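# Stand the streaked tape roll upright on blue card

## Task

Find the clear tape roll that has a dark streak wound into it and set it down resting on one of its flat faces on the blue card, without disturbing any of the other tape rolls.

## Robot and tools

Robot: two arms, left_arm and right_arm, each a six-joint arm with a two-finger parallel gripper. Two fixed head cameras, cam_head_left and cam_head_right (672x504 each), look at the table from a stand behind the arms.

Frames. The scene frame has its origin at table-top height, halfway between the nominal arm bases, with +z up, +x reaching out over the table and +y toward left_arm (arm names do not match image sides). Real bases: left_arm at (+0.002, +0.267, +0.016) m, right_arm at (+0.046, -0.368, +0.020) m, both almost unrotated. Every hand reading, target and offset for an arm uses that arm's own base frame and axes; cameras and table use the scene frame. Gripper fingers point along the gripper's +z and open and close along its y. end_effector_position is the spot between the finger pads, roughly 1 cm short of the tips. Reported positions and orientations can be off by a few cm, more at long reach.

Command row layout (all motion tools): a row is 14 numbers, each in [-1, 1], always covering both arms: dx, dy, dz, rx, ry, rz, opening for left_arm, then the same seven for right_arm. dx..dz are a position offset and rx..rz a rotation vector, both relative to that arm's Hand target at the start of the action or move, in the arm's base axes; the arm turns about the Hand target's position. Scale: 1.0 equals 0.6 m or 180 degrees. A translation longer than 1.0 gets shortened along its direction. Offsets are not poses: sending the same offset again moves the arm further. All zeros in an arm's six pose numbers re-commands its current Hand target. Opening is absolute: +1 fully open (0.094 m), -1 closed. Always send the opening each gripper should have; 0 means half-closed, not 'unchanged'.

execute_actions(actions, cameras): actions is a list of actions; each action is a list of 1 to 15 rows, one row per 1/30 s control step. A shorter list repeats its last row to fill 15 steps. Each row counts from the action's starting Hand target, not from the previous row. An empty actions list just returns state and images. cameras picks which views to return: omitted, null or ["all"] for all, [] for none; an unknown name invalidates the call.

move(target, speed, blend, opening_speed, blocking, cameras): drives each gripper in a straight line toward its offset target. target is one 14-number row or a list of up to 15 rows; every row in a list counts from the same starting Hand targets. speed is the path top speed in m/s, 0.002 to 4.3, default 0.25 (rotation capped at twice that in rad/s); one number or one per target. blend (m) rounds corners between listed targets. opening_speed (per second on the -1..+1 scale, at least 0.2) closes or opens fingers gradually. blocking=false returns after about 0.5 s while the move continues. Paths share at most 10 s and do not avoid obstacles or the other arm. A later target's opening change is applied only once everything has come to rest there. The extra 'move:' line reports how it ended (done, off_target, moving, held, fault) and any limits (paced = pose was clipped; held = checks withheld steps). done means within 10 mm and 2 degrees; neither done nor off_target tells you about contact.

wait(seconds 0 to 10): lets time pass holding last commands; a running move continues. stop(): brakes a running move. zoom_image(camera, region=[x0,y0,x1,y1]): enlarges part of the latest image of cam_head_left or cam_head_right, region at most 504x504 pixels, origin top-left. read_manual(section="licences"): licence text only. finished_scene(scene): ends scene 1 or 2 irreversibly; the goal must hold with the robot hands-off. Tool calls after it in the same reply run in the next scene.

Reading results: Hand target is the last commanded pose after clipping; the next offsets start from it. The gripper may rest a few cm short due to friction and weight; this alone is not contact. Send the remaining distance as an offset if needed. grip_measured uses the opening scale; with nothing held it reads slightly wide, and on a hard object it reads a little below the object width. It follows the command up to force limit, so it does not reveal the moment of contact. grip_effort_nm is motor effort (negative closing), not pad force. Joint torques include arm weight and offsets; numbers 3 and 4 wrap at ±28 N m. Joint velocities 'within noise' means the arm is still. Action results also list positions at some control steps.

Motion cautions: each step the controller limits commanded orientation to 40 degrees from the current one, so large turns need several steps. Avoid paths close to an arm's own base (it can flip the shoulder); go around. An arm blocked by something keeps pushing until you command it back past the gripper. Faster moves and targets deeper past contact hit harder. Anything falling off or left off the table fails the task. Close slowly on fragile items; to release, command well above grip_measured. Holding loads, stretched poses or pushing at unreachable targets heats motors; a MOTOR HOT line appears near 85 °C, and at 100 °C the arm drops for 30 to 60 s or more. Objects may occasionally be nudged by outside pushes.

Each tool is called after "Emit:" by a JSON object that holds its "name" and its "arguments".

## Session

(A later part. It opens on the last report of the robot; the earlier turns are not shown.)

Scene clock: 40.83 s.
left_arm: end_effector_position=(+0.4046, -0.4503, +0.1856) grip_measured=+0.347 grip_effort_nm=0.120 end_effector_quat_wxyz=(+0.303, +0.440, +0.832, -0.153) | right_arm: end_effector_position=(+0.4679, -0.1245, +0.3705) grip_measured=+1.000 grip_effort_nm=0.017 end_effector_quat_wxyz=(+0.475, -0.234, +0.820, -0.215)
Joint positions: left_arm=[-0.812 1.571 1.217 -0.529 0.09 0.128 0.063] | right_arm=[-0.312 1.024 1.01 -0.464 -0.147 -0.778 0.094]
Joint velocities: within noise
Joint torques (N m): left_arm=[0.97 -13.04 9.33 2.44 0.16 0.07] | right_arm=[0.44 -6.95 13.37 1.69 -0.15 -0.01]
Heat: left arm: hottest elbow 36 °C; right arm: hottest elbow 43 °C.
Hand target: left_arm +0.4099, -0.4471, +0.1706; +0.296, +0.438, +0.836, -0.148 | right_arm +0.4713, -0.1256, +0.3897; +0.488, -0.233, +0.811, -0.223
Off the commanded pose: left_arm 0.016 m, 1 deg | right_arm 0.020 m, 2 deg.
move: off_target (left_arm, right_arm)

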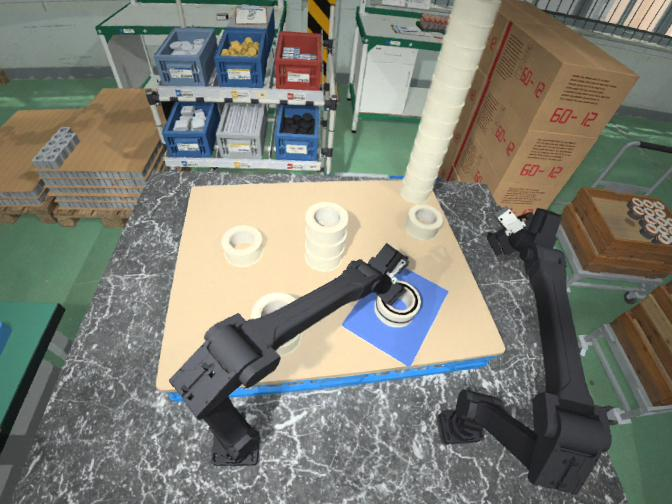

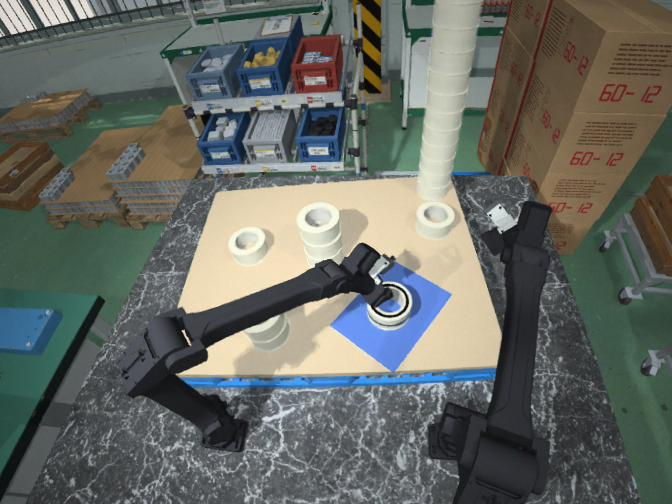

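Emit:
{"name": "move", "arguments": {"target": [0,0,0.16,0,0,0,0.35,0,0,0,0,0,0,1], "speed": 0.05, "cameras": []}}

Emit:
{"name": "move", "arguments": {"target": [0,0.1,0.25,0,0,0,0.35,0,0,0,0,0,0,1], "speed": 0.12}}

Emit:
{"name": "zoom_image", "arguments": {"camera": "cam_head_right", "region": [300, 230, 480, 380]}}

Emit:
{"name": "zoom_image", "arguments": {"camera": "cam_head_left", "region": [300, 230, 480, 380]}}

Scene clock: 43.67 s.
left_arm: end_effector_position=(+0.3969, -0.4422, +0.2398) grip_measured=+0.347 grip_effort_nm=0.120 end_effector_quat_wxyz=(+0.275, +0.443, +0.841, -0.143) | right_arm: end_effector_position=(+0.4679, -0.1245, +0.3705) grip_measured=+1.000 grip_effort_nm=0.017 end_effector_quat_wxyz=(+0.475, -0.234, +0.820, -0.215)
Joint positions: left_arm=[-0.812 1.529 1.341 -0.758 0.09 0.128 0.063] | right_arm=[-0.312 1.024 1.01 -0.464 -0.147 -0.778 0.094]
Joint velocities: within noise
Joint torques (N m): left_arm=[1.03 -14.45 14.87 1.55 0.15 0.06] | right_arm=[0.38 -7 13.37 1.69 -0.15 -0.01]
Heat: left arm: hottest elbow 37 °C; right arm: hottest elbow 43 °C.
Hand target: left_arm +0.4100, -0.4471, +0.2667; +0.296, +0.438, +0.836, -0.148 | right_arm +0.4713, -0.1256, +0.3897; +0.488, -0.233, +0.811, -0.223
Off the commanded pose: left_arm 0.030 m, 3 deg | right_arm 0.020 m, 2 deg.
move: off_target (left_arm, right_arm)
No camera images: "cameras" was empty.

Scene clock: 45.70 s.
left_arm: end_effector_position=(+0.4012, -0.3868, +0.3946) grip_measured=+0.347 grip_effort_nm=0.115 end_effector_quat_wxyz=(+0.278, +0.438, +0.842, -0.147) | right_arm: end_effector_position=(+0.4679, -0.1245, +0.3705) grip_measured=+1.000 grip_effort_nm=0.017 end_effector_quat_wxyz=(+0.475, -0.234, +0.820, -0.215)
Joint positions: left_arm=[-0.721 1.438 1.647 -1.154 0.144 0.19 0.063] | right_arm=[-0.312 1.024 1.01 -0.464 -0.147 -0.778 0.094]
Joint velocities: within noise
Joint torques (N m): left_arm=[0.91 -12.34 14.87 1.44 0.26 0.14] | right_arm=[0.44 -6.95 13.37 1.73 -0.15 -0.01]
Heat: left arm: hottest elbow 37 °C; right arm: hottest elbow 43 °C.
Hand target: left_arm +0.4099, -0.3871, +0.4166; +0.296, +0.438, +0.836, -0.148 | right_arm +0.4713, -0.1256, +0.3897; +0.488, -0.233, +0.811, -0.223
Off the commanded pose: left_arm 0.024 m, 2 deg | right_arm 0.020 m, 2 deg.
move: off_target (left_arm, right_arm)

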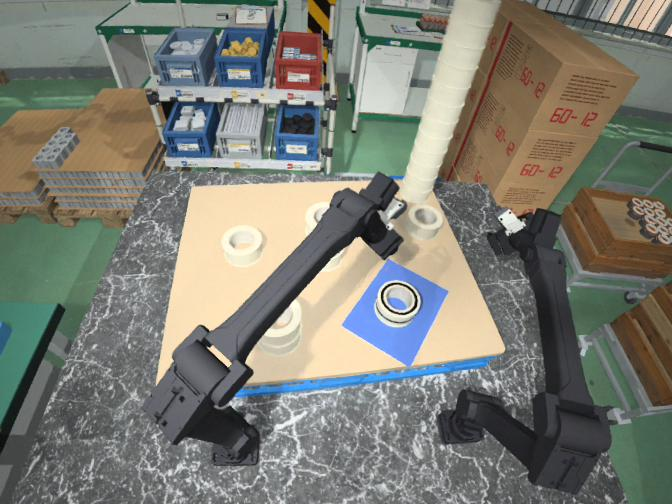

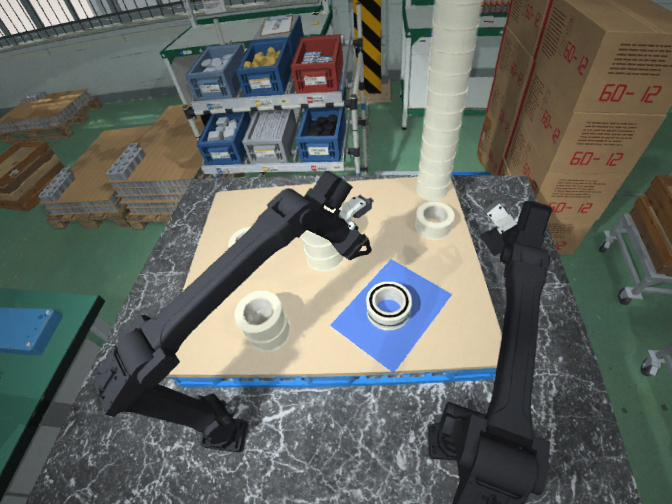

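Scaled by 2.800.

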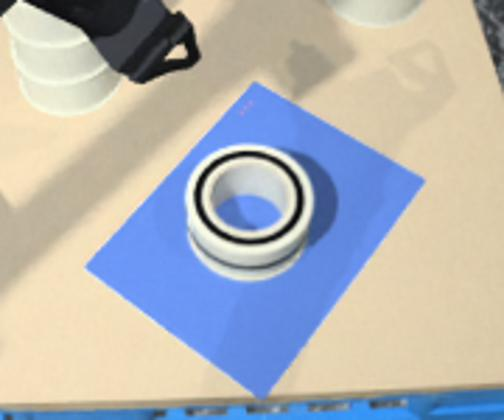

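Scaled by 2.800.

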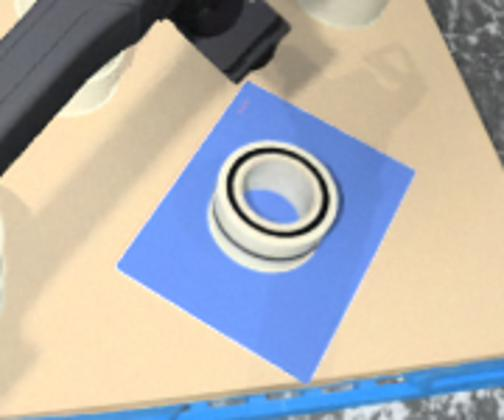

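Emit:
{"name": "finished_scene", "arguments": {"scene": 2}}

The scene is finished: the task was done.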